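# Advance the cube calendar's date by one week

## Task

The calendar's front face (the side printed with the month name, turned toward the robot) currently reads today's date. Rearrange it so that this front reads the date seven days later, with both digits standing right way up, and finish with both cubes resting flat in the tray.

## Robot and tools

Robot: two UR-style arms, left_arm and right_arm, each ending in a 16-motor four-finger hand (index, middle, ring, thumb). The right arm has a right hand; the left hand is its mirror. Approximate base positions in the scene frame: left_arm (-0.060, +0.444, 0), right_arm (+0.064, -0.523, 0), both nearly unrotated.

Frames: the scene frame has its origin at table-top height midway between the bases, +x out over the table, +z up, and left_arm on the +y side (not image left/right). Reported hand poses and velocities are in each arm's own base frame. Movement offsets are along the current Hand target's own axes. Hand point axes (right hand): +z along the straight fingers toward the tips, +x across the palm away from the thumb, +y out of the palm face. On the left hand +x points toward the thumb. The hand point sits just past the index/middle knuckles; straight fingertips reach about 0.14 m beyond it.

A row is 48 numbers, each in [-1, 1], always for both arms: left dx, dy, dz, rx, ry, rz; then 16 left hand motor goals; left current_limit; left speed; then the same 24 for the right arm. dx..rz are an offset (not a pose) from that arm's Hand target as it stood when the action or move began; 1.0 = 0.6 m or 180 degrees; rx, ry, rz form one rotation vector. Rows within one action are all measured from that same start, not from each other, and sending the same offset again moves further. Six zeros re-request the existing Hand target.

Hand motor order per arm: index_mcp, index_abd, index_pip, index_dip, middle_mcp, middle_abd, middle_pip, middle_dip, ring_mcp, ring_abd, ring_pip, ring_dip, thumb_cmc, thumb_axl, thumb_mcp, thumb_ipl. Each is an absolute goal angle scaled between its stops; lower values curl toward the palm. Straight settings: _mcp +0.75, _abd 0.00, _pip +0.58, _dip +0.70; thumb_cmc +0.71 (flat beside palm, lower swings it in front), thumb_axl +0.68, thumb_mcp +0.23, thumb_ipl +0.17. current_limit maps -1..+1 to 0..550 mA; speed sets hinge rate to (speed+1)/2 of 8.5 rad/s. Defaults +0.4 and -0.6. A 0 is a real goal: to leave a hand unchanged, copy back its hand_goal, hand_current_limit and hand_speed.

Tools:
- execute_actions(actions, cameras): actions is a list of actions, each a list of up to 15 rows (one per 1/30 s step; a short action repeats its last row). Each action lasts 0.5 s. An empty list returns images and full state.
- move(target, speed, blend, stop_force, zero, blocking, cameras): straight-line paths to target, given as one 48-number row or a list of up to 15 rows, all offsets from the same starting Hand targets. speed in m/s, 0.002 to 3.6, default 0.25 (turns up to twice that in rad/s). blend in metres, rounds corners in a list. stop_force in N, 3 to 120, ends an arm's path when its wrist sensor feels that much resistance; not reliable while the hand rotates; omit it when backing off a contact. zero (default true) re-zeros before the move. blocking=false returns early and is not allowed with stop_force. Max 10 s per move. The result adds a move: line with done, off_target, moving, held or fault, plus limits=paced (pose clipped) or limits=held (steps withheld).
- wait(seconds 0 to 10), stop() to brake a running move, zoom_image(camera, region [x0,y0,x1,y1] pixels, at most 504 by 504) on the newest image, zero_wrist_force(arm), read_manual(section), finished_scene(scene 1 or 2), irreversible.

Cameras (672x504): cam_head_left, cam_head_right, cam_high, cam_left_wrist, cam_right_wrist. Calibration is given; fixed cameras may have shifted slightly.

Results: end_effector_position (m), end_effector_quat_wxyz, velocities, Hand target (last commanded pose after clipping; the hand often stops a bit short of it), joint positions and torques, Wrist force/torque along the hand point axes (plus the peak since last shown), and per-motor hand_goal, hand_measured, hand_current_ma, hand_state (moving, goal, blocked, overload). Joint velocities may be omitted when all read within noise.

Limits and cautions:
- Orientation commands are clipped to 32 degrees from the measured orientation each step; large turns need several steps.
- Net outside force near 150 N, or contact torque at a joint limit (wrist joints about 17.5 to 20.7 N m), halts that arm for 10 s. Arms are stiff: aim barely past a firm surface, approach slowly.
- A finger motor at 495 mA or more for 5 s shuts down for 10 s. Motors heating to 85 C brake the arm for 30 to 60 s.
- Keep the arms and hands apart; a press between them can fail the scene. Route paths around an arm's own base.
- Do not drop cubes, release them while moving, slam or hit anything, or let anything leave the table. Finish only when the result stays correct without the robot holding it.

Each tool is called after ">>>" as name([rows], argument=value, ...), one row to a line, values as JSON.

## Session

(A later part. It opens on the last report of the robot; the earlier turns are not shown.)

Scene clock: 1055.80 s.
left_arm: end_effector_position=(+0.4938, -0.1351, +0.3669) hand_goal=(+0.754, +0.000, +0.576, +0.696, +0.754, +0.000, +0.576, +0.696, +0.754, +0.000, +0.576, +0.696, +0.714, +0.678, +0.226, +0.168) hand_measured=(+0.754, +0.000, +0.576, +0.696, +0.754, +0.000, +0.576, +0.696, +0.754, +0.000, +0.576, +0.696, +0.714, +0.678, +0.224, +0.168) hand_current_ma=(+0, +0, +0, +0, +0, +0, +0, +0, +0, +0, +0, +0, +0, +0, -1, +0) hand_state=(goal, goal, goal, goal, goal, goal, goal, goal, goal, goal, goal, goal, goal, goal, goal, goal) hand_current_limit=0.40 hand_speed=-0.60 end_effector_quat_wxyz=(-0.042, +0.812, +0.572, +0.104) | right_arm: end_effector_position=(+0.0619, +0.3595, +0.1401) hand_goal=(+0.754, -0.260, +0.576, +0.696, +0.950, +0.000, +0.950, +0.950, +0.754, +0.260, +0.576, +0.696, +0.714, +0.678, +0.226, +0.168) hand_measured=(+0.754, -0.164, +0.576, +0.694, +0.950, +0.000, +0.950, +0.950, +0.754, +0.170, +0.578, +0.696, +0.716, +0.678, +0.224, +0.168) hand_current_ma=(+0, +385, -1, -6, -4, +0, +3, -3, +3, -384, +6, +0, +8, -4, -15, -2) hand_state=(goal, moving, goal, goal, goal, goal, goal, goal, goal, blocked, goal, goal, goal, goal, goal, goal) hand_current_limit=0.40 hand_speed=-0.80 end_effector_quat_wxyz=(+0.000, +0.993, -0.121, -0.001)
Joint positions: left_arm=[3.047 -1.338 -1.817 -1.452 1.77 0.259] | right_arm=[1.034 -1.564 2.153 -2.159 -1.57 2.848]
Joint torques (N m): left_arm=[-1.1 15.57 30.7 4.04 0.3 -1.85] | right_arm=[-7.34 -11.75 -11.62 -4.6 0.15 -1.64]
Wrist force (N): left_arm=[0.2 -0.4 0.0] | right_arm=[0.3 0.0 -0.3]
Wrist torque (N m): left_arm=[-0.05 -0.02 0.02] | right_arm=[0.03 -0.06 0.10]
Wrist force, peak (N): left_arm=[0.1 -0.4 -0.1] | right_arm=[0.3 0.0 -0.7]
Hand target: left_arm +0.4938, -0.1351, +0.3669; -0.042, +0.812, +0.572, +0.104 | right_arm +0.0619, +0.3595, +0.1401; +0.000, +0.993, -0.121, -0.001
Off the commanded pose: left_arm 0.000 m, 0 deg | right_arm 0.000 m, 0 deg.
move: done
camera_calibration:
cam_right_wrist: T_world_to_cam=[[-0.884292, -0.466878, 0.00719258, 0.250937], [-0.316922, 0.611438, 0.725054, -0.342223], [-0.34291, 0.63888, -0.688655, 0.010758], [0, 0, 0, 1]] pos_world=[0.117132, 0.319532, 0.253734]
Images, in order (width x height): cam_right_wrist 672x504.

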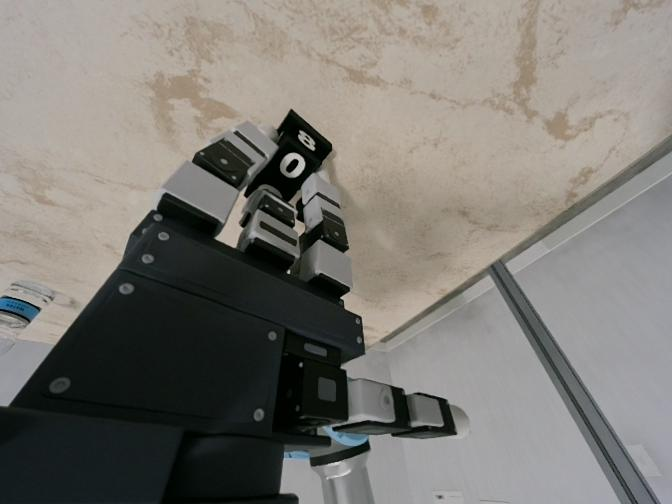

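>>> move([
  [0,0,0,0,0,0,0.754,0,0.576,0.696,0.754,0,0.576,0.696,0.754,0,0.576,0.696,0.714,0.678,0.226,0.168,0.4,-0.6,0,0,-0.1667,0,0,0,0.754,-0.26,0.576,0.696,0.95,0,0.95,-0.95,0.754,0.26,0.576,0.696,0.714,0.678,0.226,0.168,0.4,-0.8],
  [0,0,0,0,0,0,0.754,0,0.576,0.696,0.754,0,0.576,0.696,0.754,0,0.576,0.696,0.714,0.678,0.226,0.168,0.4,-0.6,0.501,-0.1549,-0.1833,0,0,-0.577,0.754,-0.26,0.576,0.696,0.95,0,-0.737,-0.95,0.754,0.26,0.576,0.696,0.714,0.678,0.226,0.168,0.4,-0.6],
  [0,0,0,0,0,0,0.754,0,0.576,0.696,0.754,0,0.576,0.696,0.754,0,0.576,0.696,0.714,0.678,0.226,0.168,0.4,-0.6,0.501,-0.1549,-0.1833,0,0,-0.577,0.754,-0.26,0.576,0.696,-0.42,0,-0.737,-0.95,0.754,0.26,0.576,0.696,0.714,0.678,0.226,0.168,0.4,-0.6],
], speed=[0.1,0.4,0.4], cameras=["cam_right_wrist","cam_head_left"])

>>> zoom_image(camera="cam_head_left", region=[350, 250, 434, 336])

Scene clock: 1104.90 s.
left_arm: end_effector_position=(+0.4938, -0.1351, +0.3669) hand_goal=(+0.754, +0.000, +0.576, +0.696, +0.754, +0.000, +0.576, +0.696, +0.754, +0.000, +0.576, +0.696, +0.714, +0.678, +0.226, +0.168) hand_measured=(+0.754, +0.000, +0.576, +0.696, +0.754, +0.000, +0.576, +0.696, +0.754, +0.000, +0.576, +0.696, +0.714, +0.678, +0.224, +0.168) hand_current_ma=(+0, +0, +0, +0, +0, +0, +0, +0, +0, +0, +0, +0, +0, +0, -1, +0) hand_state=(goal, goal, goal, goal, goal, goal, goal, goal, goal, goal, goal, goal, goal, goal, goal, goal) hand_current_limit=0.40 hand_speed=-0.60 end_effector_quat_wxyz=(-0.042, +0.812, +0.572, +0.104) | right_arm: end_effector_position=(+0.3761, +0.3772, +0.2498) hand_goal=(+0.754, -0.260, +0.576, +0.696, -0.420, +0.000, -0.736, -0.950, +0.754, +0.260, +0.576, +0.696, +0.714, +0.678, +0.226, +0.168) hand_measured=(+0.748, -0.164, +0.572, +0.694, -0.400, +0.000, -0.732, -0.948, +0.752, +0.170, +0.574, +0.694, +0.716, +0.678, +0.224, +0.168) hand_current_ma=(-29, +385, -18, -12, +101, +0, +15, +11, -12, -382, -11, -11, +8, -4, -15, -2) hand_state=(goal, blocked, goal, goal, blocked, goal, goal, goal, goal, blocked, goal, goal, goal, goal, goal, goal) hand_current_limit=0.40 hand_speed=-0.60 end_effector_quat_wxyz=(+0.000, +0.708, +0.707, +0.000)
Joint positions: left_arm=[3.047 -1.338 -1.817 -1.452 1.77 0.259] | right_arm=[0.668 -1.571 1.85 -1.849 -1.57 0.67]
Joint torques (N m): left_arm=[0.17 15.58 31.09 4.17 0.36 -1.88] | right_arm=[-7.21 -14.41 -31.23 -1.85 1.7 -1.6]
Wrist force (N): left_arm=[-0.2 -0.3 0.0] | right_arm=[0.2 -0.3 0.5]
Wrist torque (N m): left_arm=[-0.03 0.03 -0.01] | right_arm=[-0.02 -0.02 0.08]
Wrist force, peak (N): left_arm=[0.1 -0.2 -0.4] | right_arm=[0.1 -0.4 0.9]
Hand target: left_arm +0.4938, -0.1351, +0.3669; -0.042, +0.812, +0.572, +0.104 | right_arm +0.3761, +0.3772, +0.2498; +0.000, +0.708, +0.707, +0.000
Off the commanded pose: left_arm 0.000 m, 0 deg | right_arm 0.000 m, 0 deg.
move: done
camera_calibration:
cam_right_wrist: T_world_to_cam=[[0.665146, -0.746692, 0.00563005, 0.0594182], [-0.517029, -0.455098, 0.724959, 0.144588], [-0.538759, -0.485115, -0.688769, 0.680332], [0, 0, 0, 1]] pos_world=[0.40177, 0.440208, 0.363436]
Images, in order (width x height): cam_head_left 672x504, cam_right_wrist 672x504.

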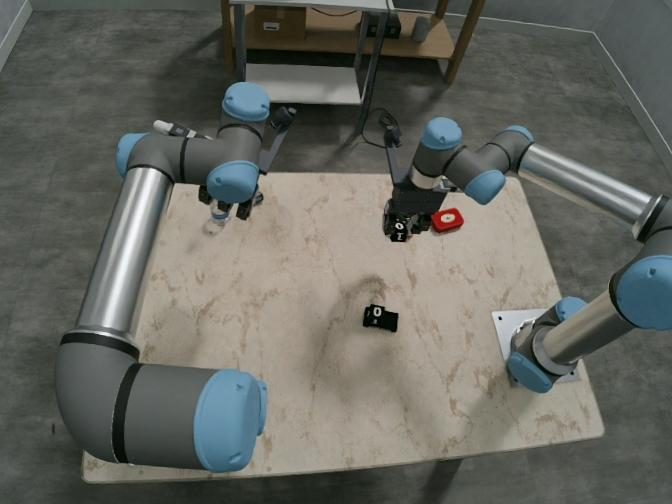

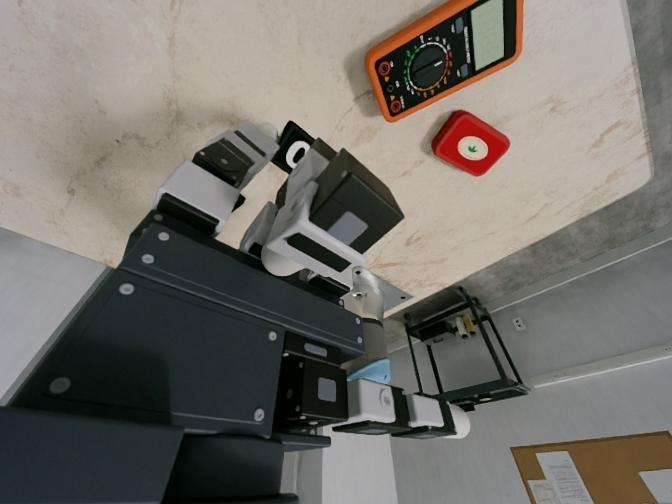

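Scaled by 5.860 from the camera's 672x504 image, which has a finer 960x720 frame.

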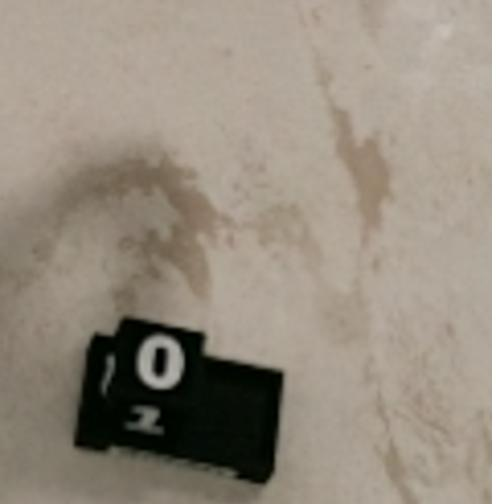

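>>> move(target=[0,0,0,0,0,0,0.754,0,0.576,0.696,0.754,0,0.576,0.696,0.754,0,0.576,0.696,0.714,0.678,0.226,0.168,0.4,-0.6,0.0005,-0.2403,0.1237,-0.361,0,0,0.754,-0.26,0.576,0.696,-0.42,0,-0.737,-0.95,0.754,0.26,0.576,0.696,0.714,0.678,0.226,0.168,0.4,-0.6], speed=0.3, cameras=["cam_right_wrist","cam_head_left","cam_high"])

>>> zoom_image(camera="cam_high", region=[280, 140, 350, 210])

>>> zoom_image(camera="cam_right_wrist", region=[220, 80, 360, 200])

Scene clock: 1115.27 s.
left_arm: end_effector_position=(+0.4938, -0.1351, +0.3669) hand_goal=(+0.754, +0.000, +0.576, +0.696, +0.754, +0.000, +0.576, +0.696, +0.754, +0.000, +0.576, +0.696, +0.714, +0.678, +0.226, +0.168) hand_measured=(+0.754, +0.000, +0.576, +0.696, +0.754, +0.000, +0.576, +0.696, +0.754, +0.000, +0.576, +0.696, +0.714, +0.678, +0.224, +0.168) hand_current_ma=(+0, +0, +0, +0, +0, +0, +0, +0, +0, +0, +0, +0, +0, +0, -1, +0) hand_state=(goal, goal, goal, goal, goal, goal, goal, goal, goal, goal, goal, goal, goal, goal, goal, goal) hand_current_limit=0.40 hand_speed=-0.60 end_effector_quat_wxyz=(-0.042, +0.812, +0.572, +0.104) | right_arm: end_effector_position=(+0.2859, +0.3755, +0.2042) hand_goal=(+0.754, -0.260, +0.576, +0.696, -0.420, +0.000, -0.736, -0.950, +0.754, +0.260, +0.576, +0.696, +0.714, +0.678, +0.226, +0.168) hand_measured=(+0.760, -0.164, +0.576, +0.694, -0.404, +0.000, -0.734, -0.948, +0.762, +0.170, +0.578, +0.696, +0.720, +0.678, +0.224, +0.168) hand_current_ma=(+27, +385, +2, -8, +73, +0, +5, +11, +37, -382, +10, -4, +23, -4, -15, -2) hand_state=(goal, blocked, goal, goal, goal, goal, goal, goal, goal, blocked, goal, goal, goal, goal, goal, goal) hand_current_limit=0.40 hand_speed=-0.60 end_effector_quat_wxyz=(+0.231, +0.670, +0.668, +0.226)
Joint positions: left_arm=[3.047 -1.338 -1.817 -1.452 1.77 0.259] | right_arm=[1.044 -1.509 2.336 -2.761 -2.133 0.94]
Joint torques (N m): left_arm=[-0.3 15.49 30.64 4.03 0.55 -1.84] | right_arm=[-6.61 -30.14 -25.78 -1.43 1.45 -1.26]
Wrist force (N): left_arm=[-0.1 -0.3 -0.3] | right_arm=[0.2 -0.2 0.2]
Wrist torque (N m): left_arm=[0.00 0.01 0.00] | right_arm=[0.00 -0.04 0.03]
Wrist force, peak (N): left_arm=[0.0 -0.4 0.1] | right_arm=[0.1 -5.7 1.4]
Hand target: left_arm +0.4938, -0.1351, +0.3669; -0.042, +0.812, +0.572, +0.104 | right_arm +0.2859, +0.3755, +0.2042; +0.231, +0.670, +0.668, +0.226 (not the last commanded pose)
Off the commanded pose: left_arm 0.000 m, 0 deg | right_arm 0.061 m, 27 deg.
move: held (right_arm; a check stopped the path); limits=held
pose unreachable (right arm): on one or more control steps of this call, first in action 0 (counted from 0), this arm could not follow its commanded pose, so it was not sent that pose on those steps. It may still have moved: this result reports where it is.
cause: moving toward the commanded pose would bring two parts of the arm too close to each other (joints 4 (wrist 1) to 6 (wrist 3) lie between them).
camera_calibration:
cam_right_wrist: T_world_to_cam=[[0.519866, -0.745269, 0.417508, 0.0753304], [-0.854232, -0.450553, 0.259403, 0.320072], [-0.00521502, -0.491503, -0.87086, 0.486699], [0, 0, 0, 1]] pos_world=[0.236792, 0.439565, 0.309368]
Images, in order (width x height): cam_head_left 672x504, cam_high 672x504, cam_right_wrist 672x504.

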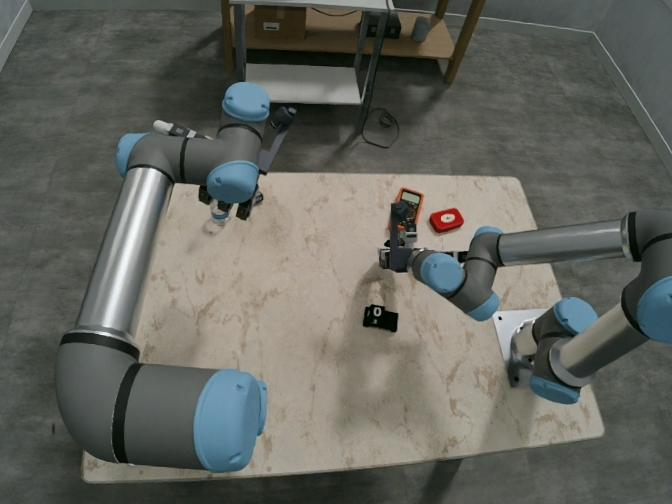

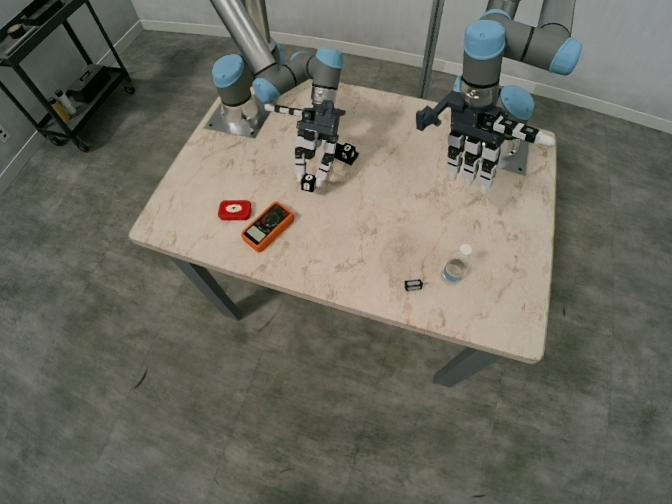

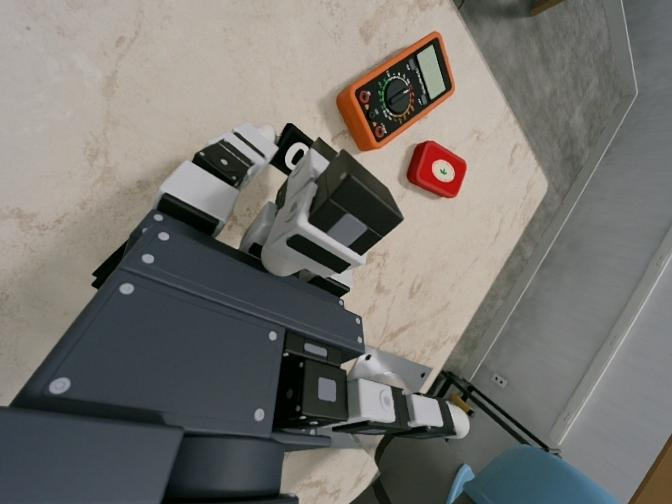

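Scaled by 7.200 from the camera's 672x504 image, which has a finer 960x720 frame.

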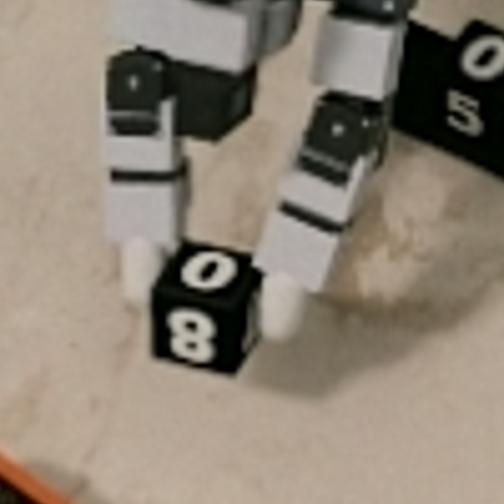

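Scaled by 3.600 from the camera's 672x504 image, which has a finer 960x720 frame.

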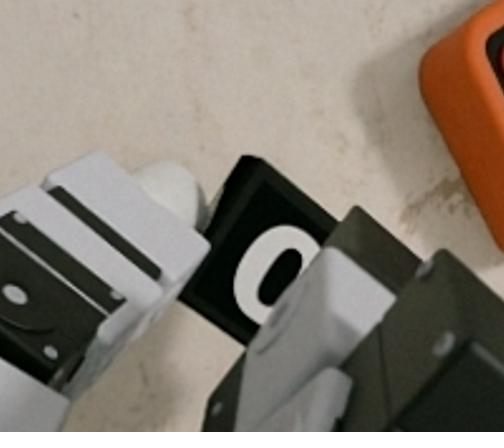

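>>> move(target=[0.307,-0.171,-0.043,0,0,0,0.754,0,0.576,0.696,0.754,0,0.576,0.696,0.754,0,0.576,0.696,0.714,0.678,0.226,0.168,0.4,-0.6,0.334,-0.022,-0.0107,0.1623,0.1659,-0.4812,0.754,-0.26,0.576,0.696,-0.42,0,-0.737,-0.95,0.754,0.26,0.576,0.696,0.714,0.678,0.226,0.168,0.4,-0.6], speed=0.3, cameras=["cam_right_wrist","cam_head_left","cam_high"])

Scene clock: 1161.63 s.
left_arm: end_effector_position=(+0.4540, +0.0647, +0.4269) hand_goal=(+0.754, +0.000, +0.576, +0.696, +0.754, +0.000, +0.576, +0.696, +0.754, +0.000, +0.576, +0.696, +0.714, +0.678, +0.226, +0.168) hand_measured=(+0.754, +0.000, +0.576, +0.696, +0.754, +0.000, +0.576, +0.696, +0.754, +0.000, +0.576, +0.696, +0.714, +0.678, +0.224, +0.168) hand_current_ma=(+0, +0, +0, +0, +0, +0, +0, +0, +0, +0, +0, +0, +0, +0, -1, +0) hand_state=(goal, goal, goal, goal, goal, goal, goal, goal, goal, goal, goal, goal, goal, goal, goal, goal) hand_current_limit=0.40 hand_speed=-0.60 end_effector_quat_wxyz=(-0.042, +0.812, +0.572, +0.104) | right_arm: end_effector_position=(+0.2724, +0.5759, +0.1999) hand_goal=(+0.754, -0.260, +0.576, +0.696, -0.420, +0.000, -0.736, -0.950, +0.754, +0.260, +0.576, +0.696, +0.714, +0.678, +0.226, +0.168) hand_measured=(+0.754, -0.164, +0.576, +0.694, -0.404, +0.000, -0.734, -0.948, +0.756, +0.170, +0.578, +0.696, +0.716, +0.678, +0.224, +0.168) hand_current_ma=(+1, +385, +2, -8, +73, +0, +5, +11, +10, -380, +10, -4, +10, -4, -15, -2) hand_state=(goal, blocked, goal, goal, goal, goal, goal, goal, goal, blocked, goal, goal, goal, goal, goal, goal) hand_current_limit=0.40 hand_speed=-0.60 end_effector_quat_wxyz=(+0.000, +0.000, +1.000, +0.000)
Joint positions: left_arm=[3.632 -1.158 -1.804 -1.552 1.679 0.845] | right_arm=[0.856 -1.398 1.795 -1.968 -1.571 -0.715]
Joint torques (N m): left_arm=[12.19 15.17 37.33 0.88 -1.36 2.36] | right_arm=[6.85 -21.37 -31.01 -1.14 -1.29 -1.63]
Wrist force (N): left_arm=[0.2 0.2 -0.1] | right_arm=[0.0 0.0 0.6]
Wrist torque (N m): left_arm=[0.03 -0.05 -0.04] | right_arm=[-0.01 -0.01 0.08]
Wrist force, peak (N): left_arm=[0.5 -0.1 -0.3] | right_arm=[-0.1 -0.2 1.1]
Hand target: left_arm +0.4540, +0.0648, +0.4269; -0.042, +0.812, +0.572, +0.104 | right_arm +0.2724, +0.5760, +0.1999; +0.000, +0.000, +1.000, +0.000
Off the commanded pose: left_arm 0.000 m, 0 deg | right_arm 0.000 m, 0 deg.
move: done
camera_calibration:
cam_right_wrist: T_world_to_cam=[[0.745209, 0.666801, 0.00637249, -0.558886], [0.45592, -0.516458, 0.72485, -0.0121331], [0.486622, -0.53726, -0.688877, 0.437349], [0, 0, 0, 1]] pos_world=[0.209195, 0.601369, 0.313636]
Images, in order (width x height): cam_head_left 672x504, cam_high 672x504, cam_right_wrist 672x504.

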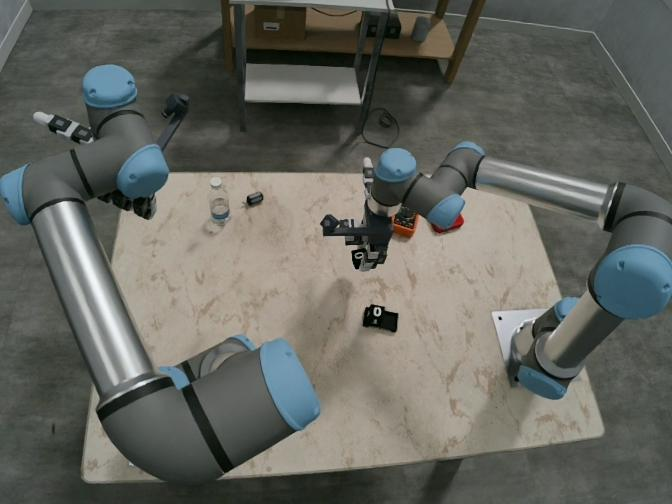

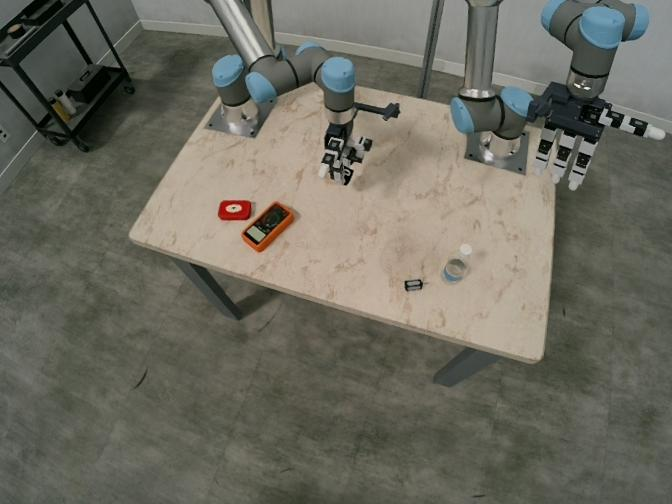

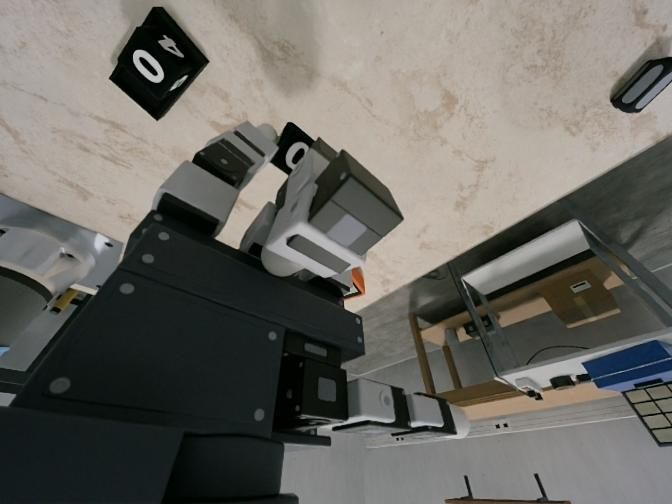

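>>> move(target=[0,0,0,0,0,0,0.754,0,0.576,0.696,0.754,0,0.576,0.696,0.754,0,0.576,0.696,0.714,0.678,0.226,0.168,0.4,-0.6,0,-0.2402,0.0238,-0.361,0,0,0.754,-0.26,0.576,0.696,-0.42,0,-0.737,-0.95,0.754,0.26,0.576,0.696,0.714,0.678,0.226,0.168,0.4,-0.6], speed=0.25, cameras=["cam_right_wrist","cam_head_left","cam_high"])

Scene clock: 1174.17 s.
left_arm: end_effector_position=(+0.4540, +0.0648, +0.4269) hand_goal=(+0.754, +0.000, +0.576, +0.696, +0.754, +0.000, +0.576, +0.696, +0.754, +0.000, +0.576, +0.696, +0.714, +0.678, +0.226, +0.168) hand_measured=(+0.754, +0.000, +0.576, +0.696, +0.754, +0.000, +0.576, +0.696, +0.754, +0.000, +0.576, +0.696, +0.714, +0.678, +0.224, +0.168) hand_current_ma=(+0, +0, +0, +0, +0, +0, +0, +0, +0, +0, +0, +0, +0, +0, -1, +0) hand_state=(goal, goal, goal, goal, goal, goal, goal, goal, goal, goal, goal, goal, goal, goal, goal, goal) hand_current_limit=0.40 hand_speed=-0.60 end_effector_quat_wxyz=(-0.042, +0.812, +0.572, +0.104) | right_arm: end_effector_position=(+0.2726, +0.4318, +0.1858) hand_goal=(+0.754, -0.260, +0.576, +0.696, -0.420, +0.000, -0.736, -0.950, +0.754, +0.260, +0.576, +0.696, +0.714, +0.678, +0.226, +0.168) hand_measured=(+0.762, -0.164, +0.576, +0.694, -0.410, +0.000, -0.734, -0.948, +0.764, +0.170, +0.578, +0.696, +0.720, +0.678, +0.224, +0.168) hand_current_ma=(+39, +385, +2, -8, +50, +0, +5, +11, +45, -380, +11, -4, +25, -4, -15, -2) hand_state=(goal, blocked, goal, goal, goal, goal, goal, goal, goal, blocked, goal, goal, goal, goal, goal, goal) hand_current_limit=0.40 hand_speed=-0.60 end_effector_quat_wxyz=(+0.000, +0.000, +0.844, +0.537)
Joint positions: left_arm=[3.632 -1.158 -1.804 -1.552 1.679 0.845] | right_arm=[0.204 -1.192 2.675 -3.461 -0.479 -1.119]
Joint torques (N m): left_arm=[12.05 16.63 37.83 0.95 -1.41 2.46] | right_arm=[5.37 -12.05 3.35 -5.09 4.2 1.38]
Wrist force (N): left_arm=[0.1 0.0 -0.2] | right_arm=[0.5 -0.6 0.7]
Wrist torque (N m): left_arm=[0.02 -0.03 -0.04] | right_arm=[-0.14 -0.07 0.07]
Wrist force, peak (N): left_arm=[0.4 0.1 -0.3] | right_arm=[1.0 -0.9 0.9]
Hand target: left_arm +0.4540, +0.0648, +0.4269; -0.042, +0.812, +0.572, +0.104 | right_arm +0.2725, +0.4318, +0.1857; +0.000, +0.000, +0.844, +0.537
Off the commanded pose: left_arm 0.000 m, 0 deg | right_arm 0.000 m, 0 deg.
move: done
camera_calibration:
cam_right_wrist: T_world_to_cam=[[0.745288, 0.277316, 0.606335, -0.406101], [0.456742, -0.874856, -0.161285, 0.242788], [0.485729, 0.397143, -0.778682, -0.0364766], [0, 0, 0, 1]] pos_world=[0.209489, 0.339509, 0.256988]
Images, in order (width x height): cam_head_left 672x504, cam_high 672x504, cam_right_wrist 672x504.

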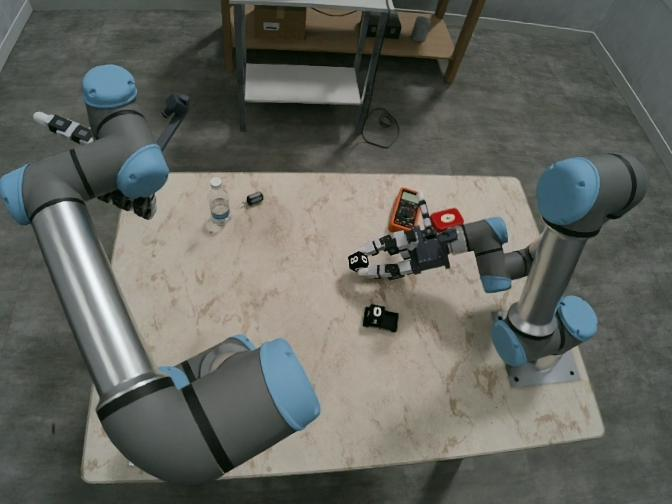

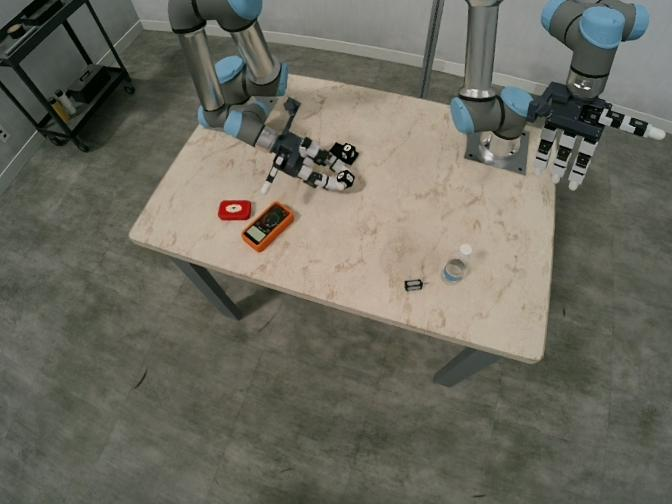

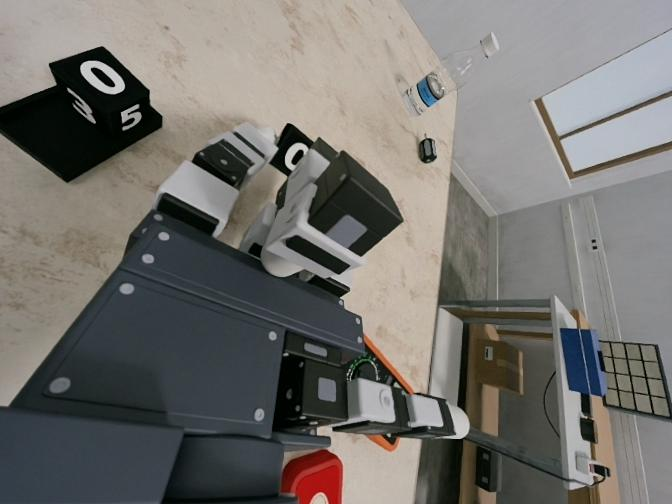

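>>> move(target=[0,0,0,0,0,0,0.754,0,0.576,0.696,0.754,0,0.576,0.696,0.754,0,0.576,0.696,0.714,0.678,0.226,0.168,0.4,-0.6,0,-0.0604,0.0282,0,0,0,0.754,-0.26,0.576,0.696,-0.42,0,-0.737,-0.95,0.754,0.26,0.576,0.696,0.714,0.678,0.226,0.168,0.4,-0.6], speed=0.1)

>>> move(target=[0,0,0,0,0,0,0.754,0,0.576,0.696,0.754,0,0.576,0.696,0.754,0,0.576,0.696,0.714,0.678,0.226,0.168,0.4,-0.6,0,-0.0181,0.0085,0,0,0,0.754,-0.26,0.576,0.696,-0.42,0,-0.737,-0.95,0.754,0.26,0.576,0.696,0.714,0.678,0.226,0.168,0.4,-0.6], speed=0.01, stop_force=4, cameras=["cam_right_wrist","cam_head_left","cam_high"])

>>> zoom_image(camera="cam_high", region=[310, 150, 370, 210])

>>> zoom_image(camera="cam_head_left", region=[330, 230, 390, 290])

Scene clock: 1186.27 s.
left_arm: end_effector_position=(+0.4540, +0.0648, +0.4269) hand_goal=(+0.754, +0.000, +0.576, +0.696, +0.754, +0.000, +0.576, +0.696, +0.754, +0.000, +0.576, +0.696, +0.714, +0.678, +0.226, +0.168) hand_measured=(+0.754, +0.000, +0.576, +0.696, +0.754, +0.000, +0.576, +0.696, +0.754, +0.000, +0.576, +0.696, +0.714, +0.678, +0.224, +0.168) hand_current_ma=(+0, +0, +0, +0, +0, +0, +0, +0, +0, +0, +0, +0, +0, +0, -1, +0) hand_state=(goal, goal, goal, goal, goal, goal, goal, goal, goal, goal, goal, goal, goal, goal, goal, goal) hand_current_limit=0.40 hand_speed=-0.60 end_effector_quat_wxyz=(-0.042, +0.812, +0.572, +0.104) | right_arm: end_effector_position=(+0.2725, +0.4318, +0.1458) hand_goal=(+0.754, -0.260, +0.576, +0.696, -0.420, +0.000, -0.736, -0.950, +0.754, +0.260, +0.576, +0.696, +0.714, +0.678, +0.226, +0.168) hand_measured=(+0.758, -0.164, +0.576, +0.694, -0.410, +0.000, -0.734, -0.948, +0.764, +0.170, +0.578, +0.696, +0.720, +0.678, +0.224, +0.168) hand_current_ma=(+21, +385, +2, -8, +49, +0, +5, +11, +45, -380, +9, -3, +26, -4, -15, -2) hand_state=(goal, blocked, goal, goal, goal, goal, goal, goal, goal, blocked, goal, goal, goal, goal, goal, goal) hand_current_limit=0.40 hand_speed=-0.60 end_effector_quat_wxyz=(+0.000, +0.000, +0.844, +0.537)
Joint positions: left_arm=[3.632 -1.158 -1.804 -1.552 1.679 0.845] | right_arm=[0.204 -0.984 2.667 -3.661 -0.479 -1.119]
Joint torques (N m): left_arm=[11.57 16.05 37.07 1.01 -1.34 2.5] | right_arm=[6.46 -14.92 -7.85 -4.85 3.85 1.33]
Wrist force (N): left_arm=[0.1 0.0 -0.1] | right_arm=[1.0 0.2 -0.3]
Wrist torque (N m): left_arm=[0.01 -0.03 -0.04] | right_arm=[-0.16 -0.10 0.14]
Wrist force, peak (N): left_arm=[0.4 0.0 -0.5] | right_arm=[0.8 -0.8 1.0]
Hand target: left_arm +0.4540, +0.0648, +0.4269; -0.042, +0.812, +0.572, +0.104 | right_arm +0.2725, +0.4318, +0.1457; +0.000, +0.000, +0.844, +0.537
Off the commanded pose: left_arm 0.000 m, 0 deg | right_arm 0.000 m, 0 deg.
move: done

Scene clock: 1188.43 s.
left_arm: end_effector_position=(+0.4540, +0.0648, +0.4269) hand_goal=(+0.754, +0.000, +0.576, +0.696, +0.754, +0.000, +0.576, +0.696, +0.754, +0.000, +0.576, +0.696, +0.714, +0.678, +0.226, +0.168) hand_measured=(+0.754, +0.000, +0.576, +0.696, +0.754, +0.000, +0.576, +0.696, +0.754, +0.000, +0.576, +0.696, +0.714, +0.678, +0.224, +0.168) hand_current_ma=(+0, +0, +0, +0, +0, +0, +0, +0, +0, +0, +0, +0, +0, +0, -1, +0) hand_state=(goal, goal, goal, goal, goal, goal, goal, goal, goal, goal, goal, goal, goal, goal, goal, goal) hand_current_limit=0.40 hand_speed=-0.60 end_effector_quat_wxyz=(-0.042, +0.812, +0.572, +0.104) | right_arm: end_effector_position=(+0.2726, +0.4318, +0.1337) hand_goal=(+0.754, -0.260, +0.576, +0.696, -0.420, +0.000, -0.736, -0.950, +0.754, +0.260, +0.576, +0.696, +0.714, +0.678, +0.226, +0.168) hand_measured=(+0.746, -0.164, +0.566, +0.688, -0.410, +0.000, -0.734, -0.948, +0.750, +0.170, +0.566, +0.688, +0.720, +0.678, +0.224, +0.168) hand_current_ma=(-36, +385, -48, -33, +49, +0, +5, +11, -21, -380, -44, -33, +26, -4, -15, -2) hand_state=(goal, blocked, goal, goal, goal, goal, goal, goal, goal, blocked, goal, goal, goal, goal, goal, goal) hand_current_limit=0.40 hand_speed=-0.60 end_effector_quat_wxyz=(+0.000, +0.000, +0.844, +0.537)
Joint positions: left_arm=[3.632 -1.158 -1.804 -1.552 1.679 0.845] | right_arm=[0.204 -0.922 2.66 -3.717 -0.479 -1.118]
Joint torques (N m): left_arm=[11.27 16.03 36.76 1.01 -1.4 2.47] | right_arm=[7.13 -16.29 -7.05 -4.58 0.73 1.38]
Wrist force (N): left_arm=[0.0 0.2 -0.3] | right_arm=[0.9 1.2 -1.2]
Wrist torque (N m): left_arm=[0.06 -0.03 -0.05] | right_arm=[-0.17 -0.05 0.15]
Wrist force, peak (N): left_arm=[0.4 0.1 -0.4] | right_arm=[0.9 3.4 -3.2]
Hand target: left_arm +0.4540, +0.0648, +0.4269; -0.042, +0.812, +0.572, +0.104 | right_arm +0.2725, +0.4318, +0.1337; +0.000, +0.000, +0.844, +0.537
Off the commanded pose: left_arm 0.000 m, 0 deg | right_arm 0.000 m, 0 deg.
move: done
camera_calibration:
cam_right_wrist: T_world_to_cam=[[0.74528, 0.276936, 0.606518, -0.374509], [0.456533, -0.874928, -0.161488, 0.234599], [0.485937, 0.397249, -0.778497, -0.0771256], [0, 0, 0, 1]] pos_world=[0.20949, 0.33961, 0.204989]
Images, in order (width x height): cam_head_left 672x504, cam_high 672x504, cam_right_wrist 672x504.

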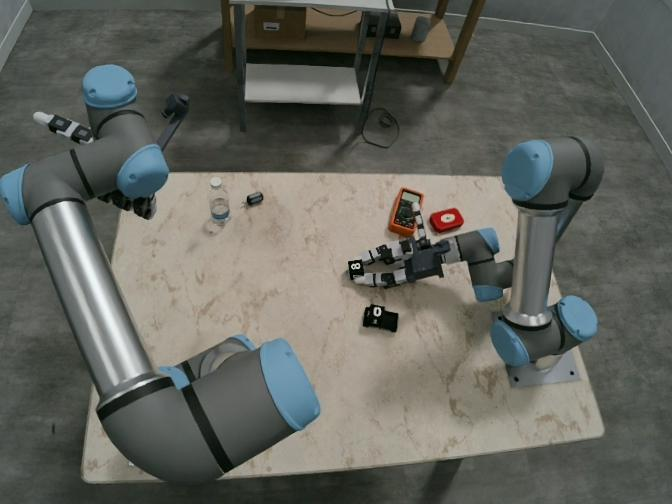

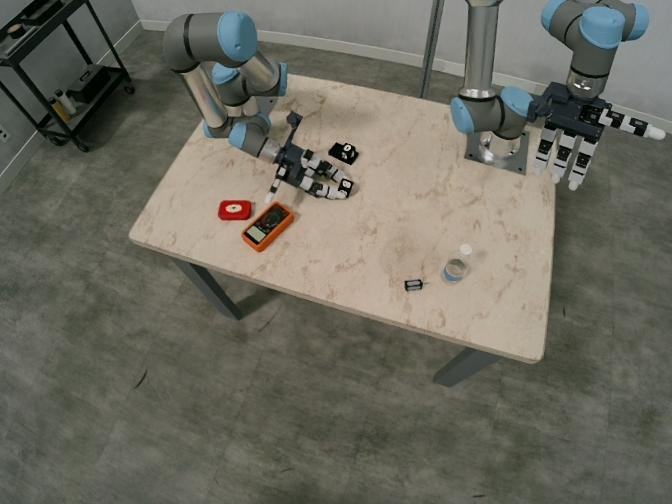

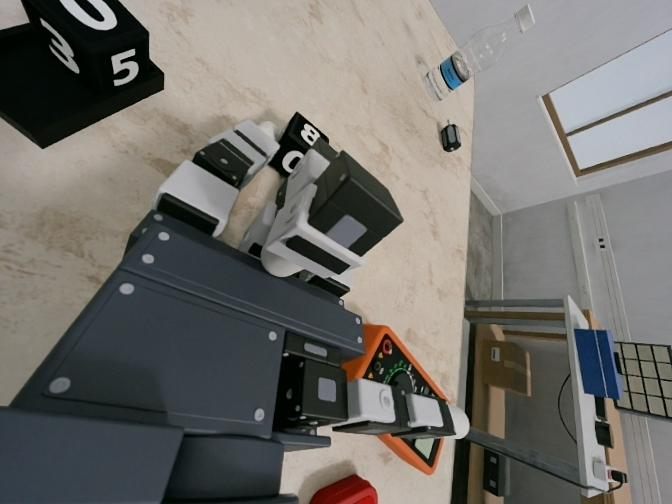

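Scaled by 8.400 from the camera's 672x504 image, which has a finer 960x720 frame.

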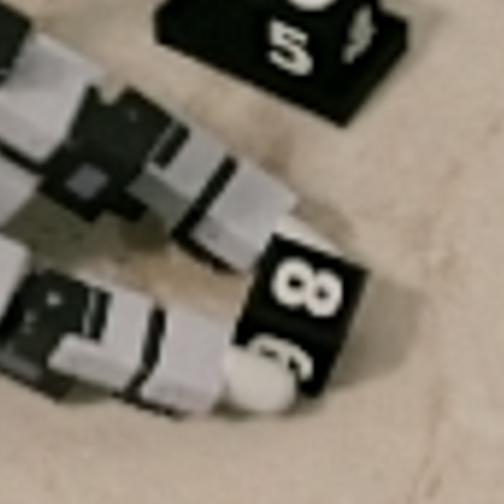

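Scaled by 8.400 from the camera's 672x504 image, which has a finer 960x720 frame.

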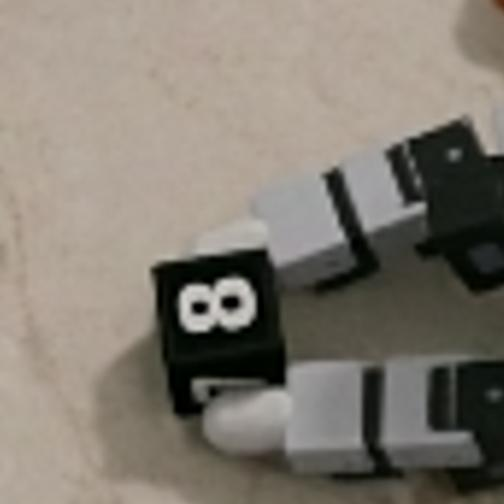

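>>> move(target=[0,0,0,0,0,0,0.754,0,0.576,0.696,0.754,0,0.576,0.696,0.754,0,0.576,0.696,0.714,0.678,0.226,0.168,0.4,-0.6,0,-0.0091,0.0042,0,0,0,0.754,-0.26,0.576,0.696,-0.42,0,-0.737,-0.95,0.754,0.26,0.576,0.696,0.714,0.678,0.226,0.168,0.4,-0.6], speed=0.01, stop_force=5, cameras=["cam_right_wrist"])

>>> zoom_image(camera="cam_right_wrist", region=[220, 80, 360, 200])

Scene clock: 1197.73 s.
left_arm: end_effector_position=(+0.4540, +0.0648, +0.4269) hand_goal=(+0.754, +0.000, +0.576, +0.696, +0.754, +0.000, +0.576, +0.696, +0.754, +0.000, +0.576, +0.696, +0.714, +0.678, +0.226, +0.168) hand_measured=(+0.754, +0.000, +0.576, +0.696, +0.754, +0.000, +0.576, +0.696, +0.754, +0.000, +0.576, +0.696, +0.714, +0.678, +0.224, +0.168) hand_current_ma=(+0, +0, +0, +0, +0, +0, +0, +0, +0, +0, +0, +0, +0, +0, -1, +0) hand_state=(goal, goal, goal, goal, goal, goal, goal, goal, goal, goal, goal, goal, goal, goal, goal, goal) hand_current_limit=0.40 hand_speed=-0.60 end_effector_quat_wxyz=(-0.042, +0.812, +0.572, +0.104) | right_arm: end_effector_position=(+0.2726, +0.4318, +0.1277) hand_goal=(+0.754, -0.260, +0.576, +0.696, -0.420, +0.000, -0.736, -0.950, +0.754, +0.260, +0.576, +0.696, +0.714, +0.678, +0.226, +0.168) hand_measured=(+0.728, -0.164, +0.556, +0.684, -0.410, +0.000, -0.734, -0.948, +0.732, +0.170, +0.554, +0.684, +0.720, +0.678, +0.224, +0.168) hand_current_ma=(-133, +385, -96, -59, +48, +0, +5, +11, -112, -379, -98, -59, +26, -4, -15, -2) hand_state=(blocked, blocked, blocked, goal, goal, goal, goal, goal, blocked, blocked, blocked, goal, goal, goal, goal, goal) hand_current_limit=0.40 hand_speed=-0.60 end_effector_quat_wxyz=(+0.000, +0.000, +0.844, +0.537)
Joint positions: left_arm=[3.632 -1.158 -1.804 -1.552 1.679 0.845] | right_arm=[0.204 -0.892 2.657 -3.742 -0.479 -1.118]
Joint torques (N m): left_arm=[11.05 15.1 36.48 0.9 -1.3 2.48] | right_arm=[-3.23 -15.89 -6.19 -4.32 2.93 1.08]
Wrist force (N): left_arm=[0.3 -0.2 -0.2] | right_arm=[0.6 3.0 -2.8]
Wrist torque (N m): left_arm=[-0.01 -0.05 -0.02] | right_arm=[-0.20 0.01 0.16]
Wrist force, peak (N): left_arm=[0.2 -0.2 -0.5] | right_arm=[0.8 3.3 -2.6]
Hand target: left_arm +0.4540, +0.0648, +0.4269; -0.042, +0.812, +0.572, +0.104 | right_arm +0.2725, +0.4318, +0.1277; +0.000, +0.000, +0.844, +0.537
Off the commanded pose: left_arm 0.000 m, 0 deg | right_arm 0.000 m, 0 deg.
move: done
camera_calibration:
cam_right_wrist: T_world_to_cam=[[0.74528, 0.276936, 0.606518, -0.37087], [0.456533, -0.874928, -0.161488, 0.23363], [0.485937, 0.397249, -0.778497, -0.0817966], [0, 0, 0, 1]] pos_world=[0.20949, 0.33961, 0.198989]
Images, in order (width x height): cam_right_wrist 672x504.

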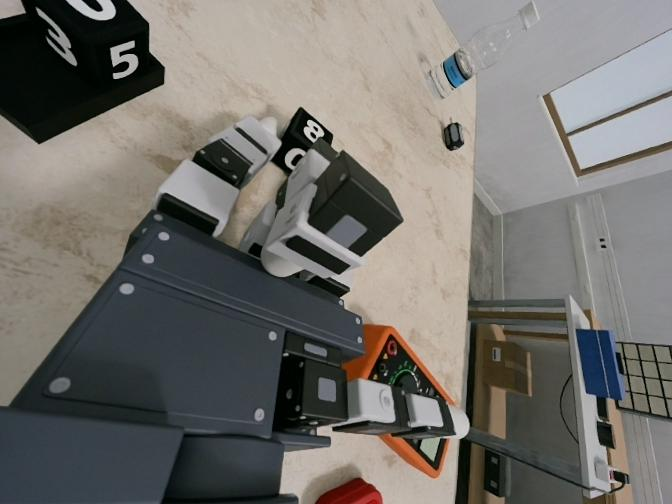

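Scaled by 3.600 from the camera's 672x504 image, which has a finer 960x720 frame.

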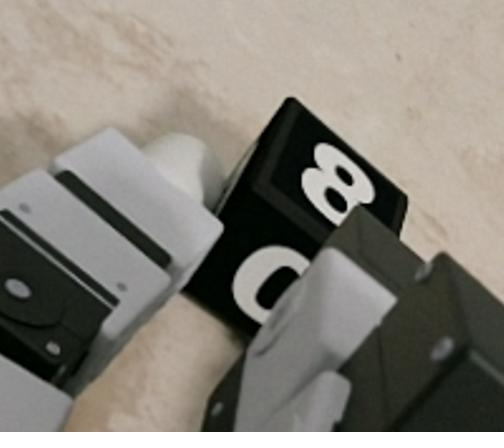

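>>> move([
  [0,0,0,0,0,0,0.754,0,0.576,0.696,0.754,0,0.576,0.696,0.754,0,0.576,0.696,0.714,0.678,0.226,0.168,0.4,-0.6,0,0.008,-0.0037,0,0,0,0.754,0.05,0.576,0.696,-0.42,0,-0.737,-0.95,0.754,-0.05,0.576,0.696,0.714,0.678,0.226,0.168,0.4,-0.8],
  [0,0,0,0,0,0,0.754,0,0.576,0.696,0.754,0,0.576,0.696,0.754,0,0.576,0.696,0.714,0.678,0.226,0.168,0.4,-0.6,0,0,-0.133,0,0,0,0.754,0.05,0.576,0.696,-0.42,0,-0.737,-0.95,0.754,-0.05,0.576,0.696,0.714,0.678,0.226,0.168,0.4,-0.8],
  [0,0,0,0,0,0,0.754,0,0.576,0.696,0.754,0,0.576,0.696,0.754,0,0.576,0.696,0.714,0.678,0.226,0.168,0.4,-0.6,0,0.0906,-0.1756,0,0,0,0.754,0.05,0.576,0.696,-0.42,0,-0.737,-0.95,0.754,-0.05,0.576,0.696,0.714,0.678,0.226,0.168,0.4,-0.8],
  [0,0,0,0,0,0,0.754,0,0.576,0.696,0.754,0,0.576,0.696,0.754,0,0.576,0.696,0.714,0.678,0.226,0.168,0.4,-0.6,0,0.2107,0.1669,0.361,0,0,0.754,0.05,0.576,0.696,-0.42,0,-0.737,-0.95,0.754,-0.05,0.576,0.696,0.714,0.678,0.226,0.168,0.4,-0.8],
], speed=[0.05,0.15,0.25,0.3], cameras=["cam_right_wrist","cam_head_left","cam_high"])

>>> zoom_image(camera="cam_right_wrist", region=[220, 40, 400, 220])

Scene clock: 1222.70 s.
left_arm: end_effector_position=(+0.4540, +0.0648, +0.4269) hand_goal=(+0.754, +0.000, +0.576, +0.696, +0.754, +0.000, +0.576, +0.696, +0.754, +0.000, +0.576, +0.696, +0.714, +0.678, +0.226, +0.168) hand_measured=(+0.754, +0.000, +0.576, +0.696, +0.754, +0.000, +0.576, +0.696, +0.754, +0.000, +0.576, +0.696, +0.714, +0.678, +0.224, +0.168) hand_current_ma=(+0, +0, +0, +0, +0, +0, +0, +0, +0, +0, +0, +0, +0, +0, -1, +0) hand_state=(goal, goal, goal, goal, goal, goal, goal, goal, goal, goal, goal, goal, goal, goal, goal, goal) hand_current_limit=0.40 hand_speed=-0.60 end_effector_quat_wxyz=(-0.042, +0.812, +0.572, +0.104) | right_arm: end_effector_position=(+0.2726, +0.3961, +0.1483) hand_goal=(+0.754, +0.050, +0.576, +0.696, -0.420, +0.000, -0.736, -0.950, +0.754, -0.050, +0.576, +0.696, +0.714, +0.678, +0.226, +0.168) hand_measured=(+0.762, +0.046, +0.576, +0.694, -0.414, +0.000, -0.736, -0.948, +0.760, -0.048, +0.576, +0.694, +0.720, +0.678, +0.224, +0.168) hand_current_ma=(+36, -12, -1, -11, +32, +0, +4, +11, +29, +11, -2, -11, +30, -4, -14, -2) hand_state=(goal, goal, goal, goal, goal, goal, goal, goal, goal, goal, goal, goal, goal, goal, goal, goal) hand_current_limit=0.40 hand_speed=-0.80 end_effector_quat_wxyz=(+0.011, +0.011, +0.839, +0.544)
Joint positions: left_arm=[3.632 -1.158 -1.804 -1.552 1.679 0.845] | right_arm=[0.078 -1.031 2.76 -3.546 -0.434 -1.308]
Joint torques (N m): left_arm=[10.91 15.7 35.64 0.95 -1.26 2.46] | right_arm=[8.29 -13.32 -6.17 -5.16 -0.25 1.33]
Wrist force (N): left_arm=[0.2 0.1 -0.3] | right_arm=[0.4 -0.6 0.2]
Wrist torque (N m): left_arm=[0.04 -0.04 -0.03] | right_arm=[-0.17 -0.05 0.06]
Wrist force, peak (N): left_arm=[0.3 0.0 -0.4] | right_arm=[0.9 3.3 -2.9]
Hand target: left_arm +0.4540, +0.0648, +0.4269; -0.042, +0.812, +0.572, +0.104 | right_arm +0.2726, +0.3961, +0.1483; +0.012, +0.011, +0.839, +0.544 (not the last commanded pose)
Off the commanded pose: left_arm 0.000 m, 0 deg | right_arm 0.187 m, 66 deg.
move: held (right_arm; a check stopped the path); path passed 1 of 4 targets; limits=held
pose unreachable (right arm): on one or more control steps of this call, first in action 0 (counted from 0), this arm could not follow its commanded pose, so it was not sent that pose on those steps. It may still have moved: this result reports where it is.
cause: moving toward the commanded pose would bring two parts of the arm too close to each other (joints 3 (elbow) and 4 (wrist 1) lie between them).
camera_calibration:
cam_right_wrist: T_world_to_cam=[[0.749187, 0.242331, 0.616437, -0.362347], [0.429544, -0.886188, -0.173673, 0.219236], [0.504192, 0.394901, -0.768013, -0.0572601], [0, 0, 0, 1]] pos_world=[0.206164, 0.304704, 0.217463]
Images, in order (width x height): cam_head_left 672x504, cam_high 672x504, cam_right_wrist 672x504.

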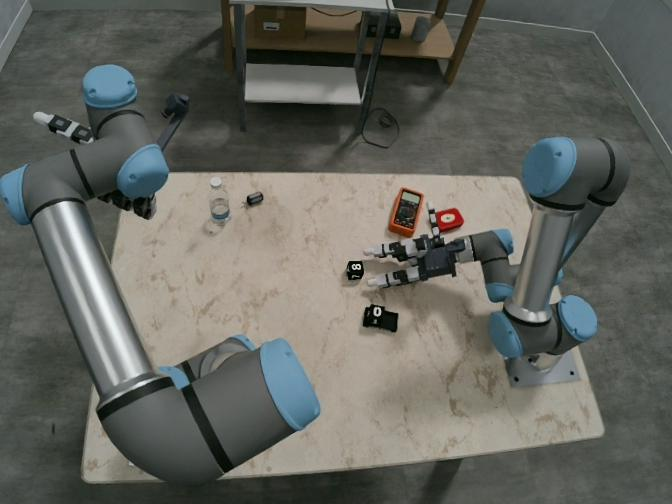

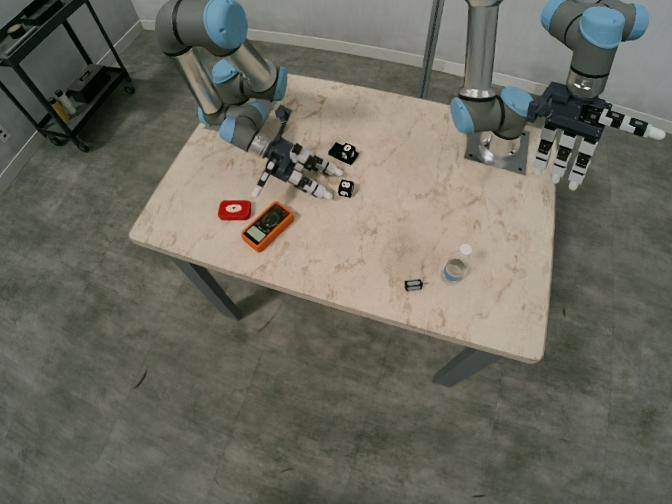

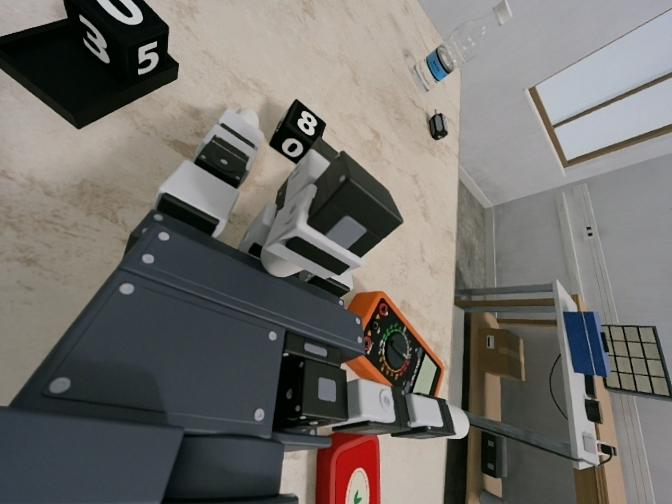

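Scaled by 2.800 from the camera's 672x504 image, which has a finer 960x720 frame.

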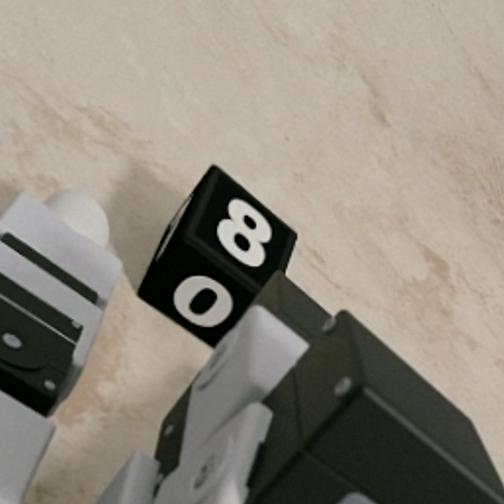

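>>> move([
  [0,0,0,0,0,0,0.754,0,0.576,0.696,0.754,0,0.576,0.696,0.754,0,0.576,0.696,0.714,0.678,0.226,0.168,0.4,-0.6,0.0005,0.142,-0.0088,0,0,0,0.754,0.05,0.576,0.696,-0.42,0,-0.737,-0.95,0.754,-0.05,0.576,0.696,0.714,0.678,0.226,0.168,0.4,-0.8],
  [0,0,0,0,0,0,0.754,0,0.576,0.696,0.754,0,0.576,0.696,0.754,0,0.576,0.696,0.714,0.678,0.226,0.168,0.4,-0.6,0.009,0.201,0.2385,0.366,0.008,-0.0074,0.754,0.05,0.576,0.696,-0.42,0,-0.737,-0.95,0.754,-0.05,0.576,0.696,0.714,0.678,0.226,0.168,0.4,-0.8],
], speed=[0.15,0.3], blend=[0.02,0], cameras=["cam_right_wrist"])

>>> zoom_image(camera="cam_right_wrist", region=[250, 80, 350, 180])

Scene clock: 1241.60 s.
left_arm: end_effector_position=(+0.4540, +0.0648, +0.4269) hand_goal=(+0.754, +0.000, +0.576, +0.696, +0.754, +0.000, +0.576, +0.696, +0.754, +0.000, +0.576, +0.696, +0.714, +0.678, +0.226, +0.168) hand_measured=(+0.754, +0.000, +0.576, +0.696, +0.754, +0.000, +0.576, +0.696, +0.754, +0.000, +0.576, +0.696, +0.714, +0.678, +0.224, +0.168) hand_current_ma=(+0, +0, +0, +0, +0, +0, +0, +0, +0, +0, +0, +0, +0, +0, -1, +0) hand_state=(goal, goal, goal, goal, goal, goal, goal, goal, goal, goal, goal, goal, goal, goal, goal, goal) hand_current_limit=0.40 hand_speed=-0.60 end_effector_quat_wxyz=(-0.042, +0.812, +0.572, +0.104) | right_arm: end_effector_position=(+0.2725, +0.5760, +0.2001) hand_goal=(+0.754, +0.050, +0.576, +0.696, -0.420, +0.000, -0.736, -0.950, +0.754, -0.050, +0.576, +0.696, +0.714, +0.678, +0.226, +0.168) hand_measured=(+0.756, +0.046, +0.576, +0.694, -0.414, +0.000, -0.736, -0.948, +0.756, -0.048, +0.576, +0.694, +0.716, +0.678, +0.224, +0.168) hand_current_ma=(+7, -12, -1, -11, +32, +0, +4, +11, +6, +10, -1, -11, +11, -4, -15, -2) hand_state=(goal, goal, goal, goal, goal, goal, goal, goal, goal, goal, goal, goal, goal, goal, goal, goal) hand_current_limit=0.40 hand_speed=-0.80 end_effector_quat_wxyz=(+0.000, +0.000, +1.000, +0.001)
Joint positions: left_arm=[3.632 -1.158 -1.804 -1.552 1.679 0.845] | right_arm=[0.855 -1.398 1.795 -1.968 -1.569 -0.716]
Joint torques (N m): left_arm=[10.8 14.91 34.56 0.92 -1.17 2.36] | right_arm=[7.11 -20.91 -30.7 -1.34 -1.61 1.6]
Wrist force (N): left_arm=[0.2 0.0 -0.2] | right_arm=[0.1 -0.1 0.2]
Wrist torque (N m): left_arm=[0.02 -0.04 -0.03] | right_arm=[0.02 -0.02 -0.06]
Wrist force, peak (N): left_arm=[0.2 -0.1 -0.5] | right_arm=[0.6 -1.3 0.4]
Hand target: left_arm +0.4540, +0.0648, +0.4269; -0.042, +0.812, +0.572, +0.104 | right_arm +0.2725, +0.5760, +0.2001; +0.000, +0.000, +1.000, +0.001
Off the commanded pose: left_arm 0.000 m, 0 deg | right_arm 0.000 m, 0 deg.
move: done
camera_calibration:
cam_right_wrist: T_world_to_cam=[[0.745578, 0.666383, 0.00682392, -0.559082], [0.45639, -0.518037, 0.723427, -0.0111095], [0.485614, -0.536257, -0.690368, 0.437426], [0, 0, 0, 1]] pos_world=[0.20949, 0.60138, 0.313837]
Images, in order (width x height): cam_right_wrist 672x504.

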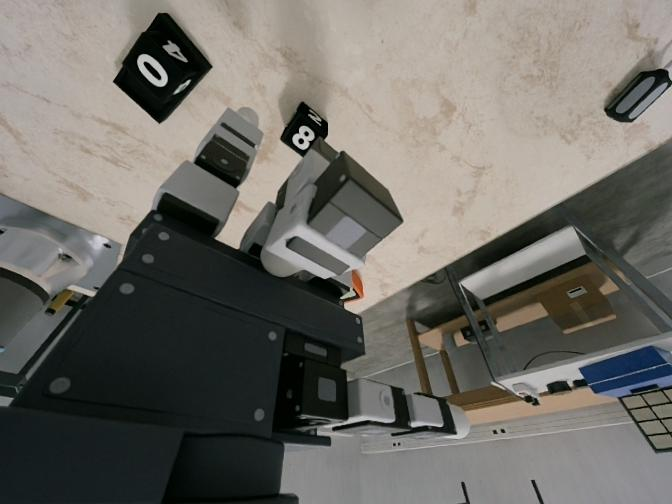

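Scaled by 5.040 from the camera's 672x504 image, which has a finer 960x720 frame.

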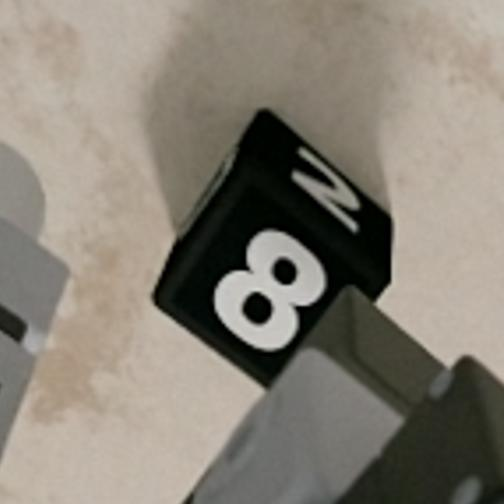

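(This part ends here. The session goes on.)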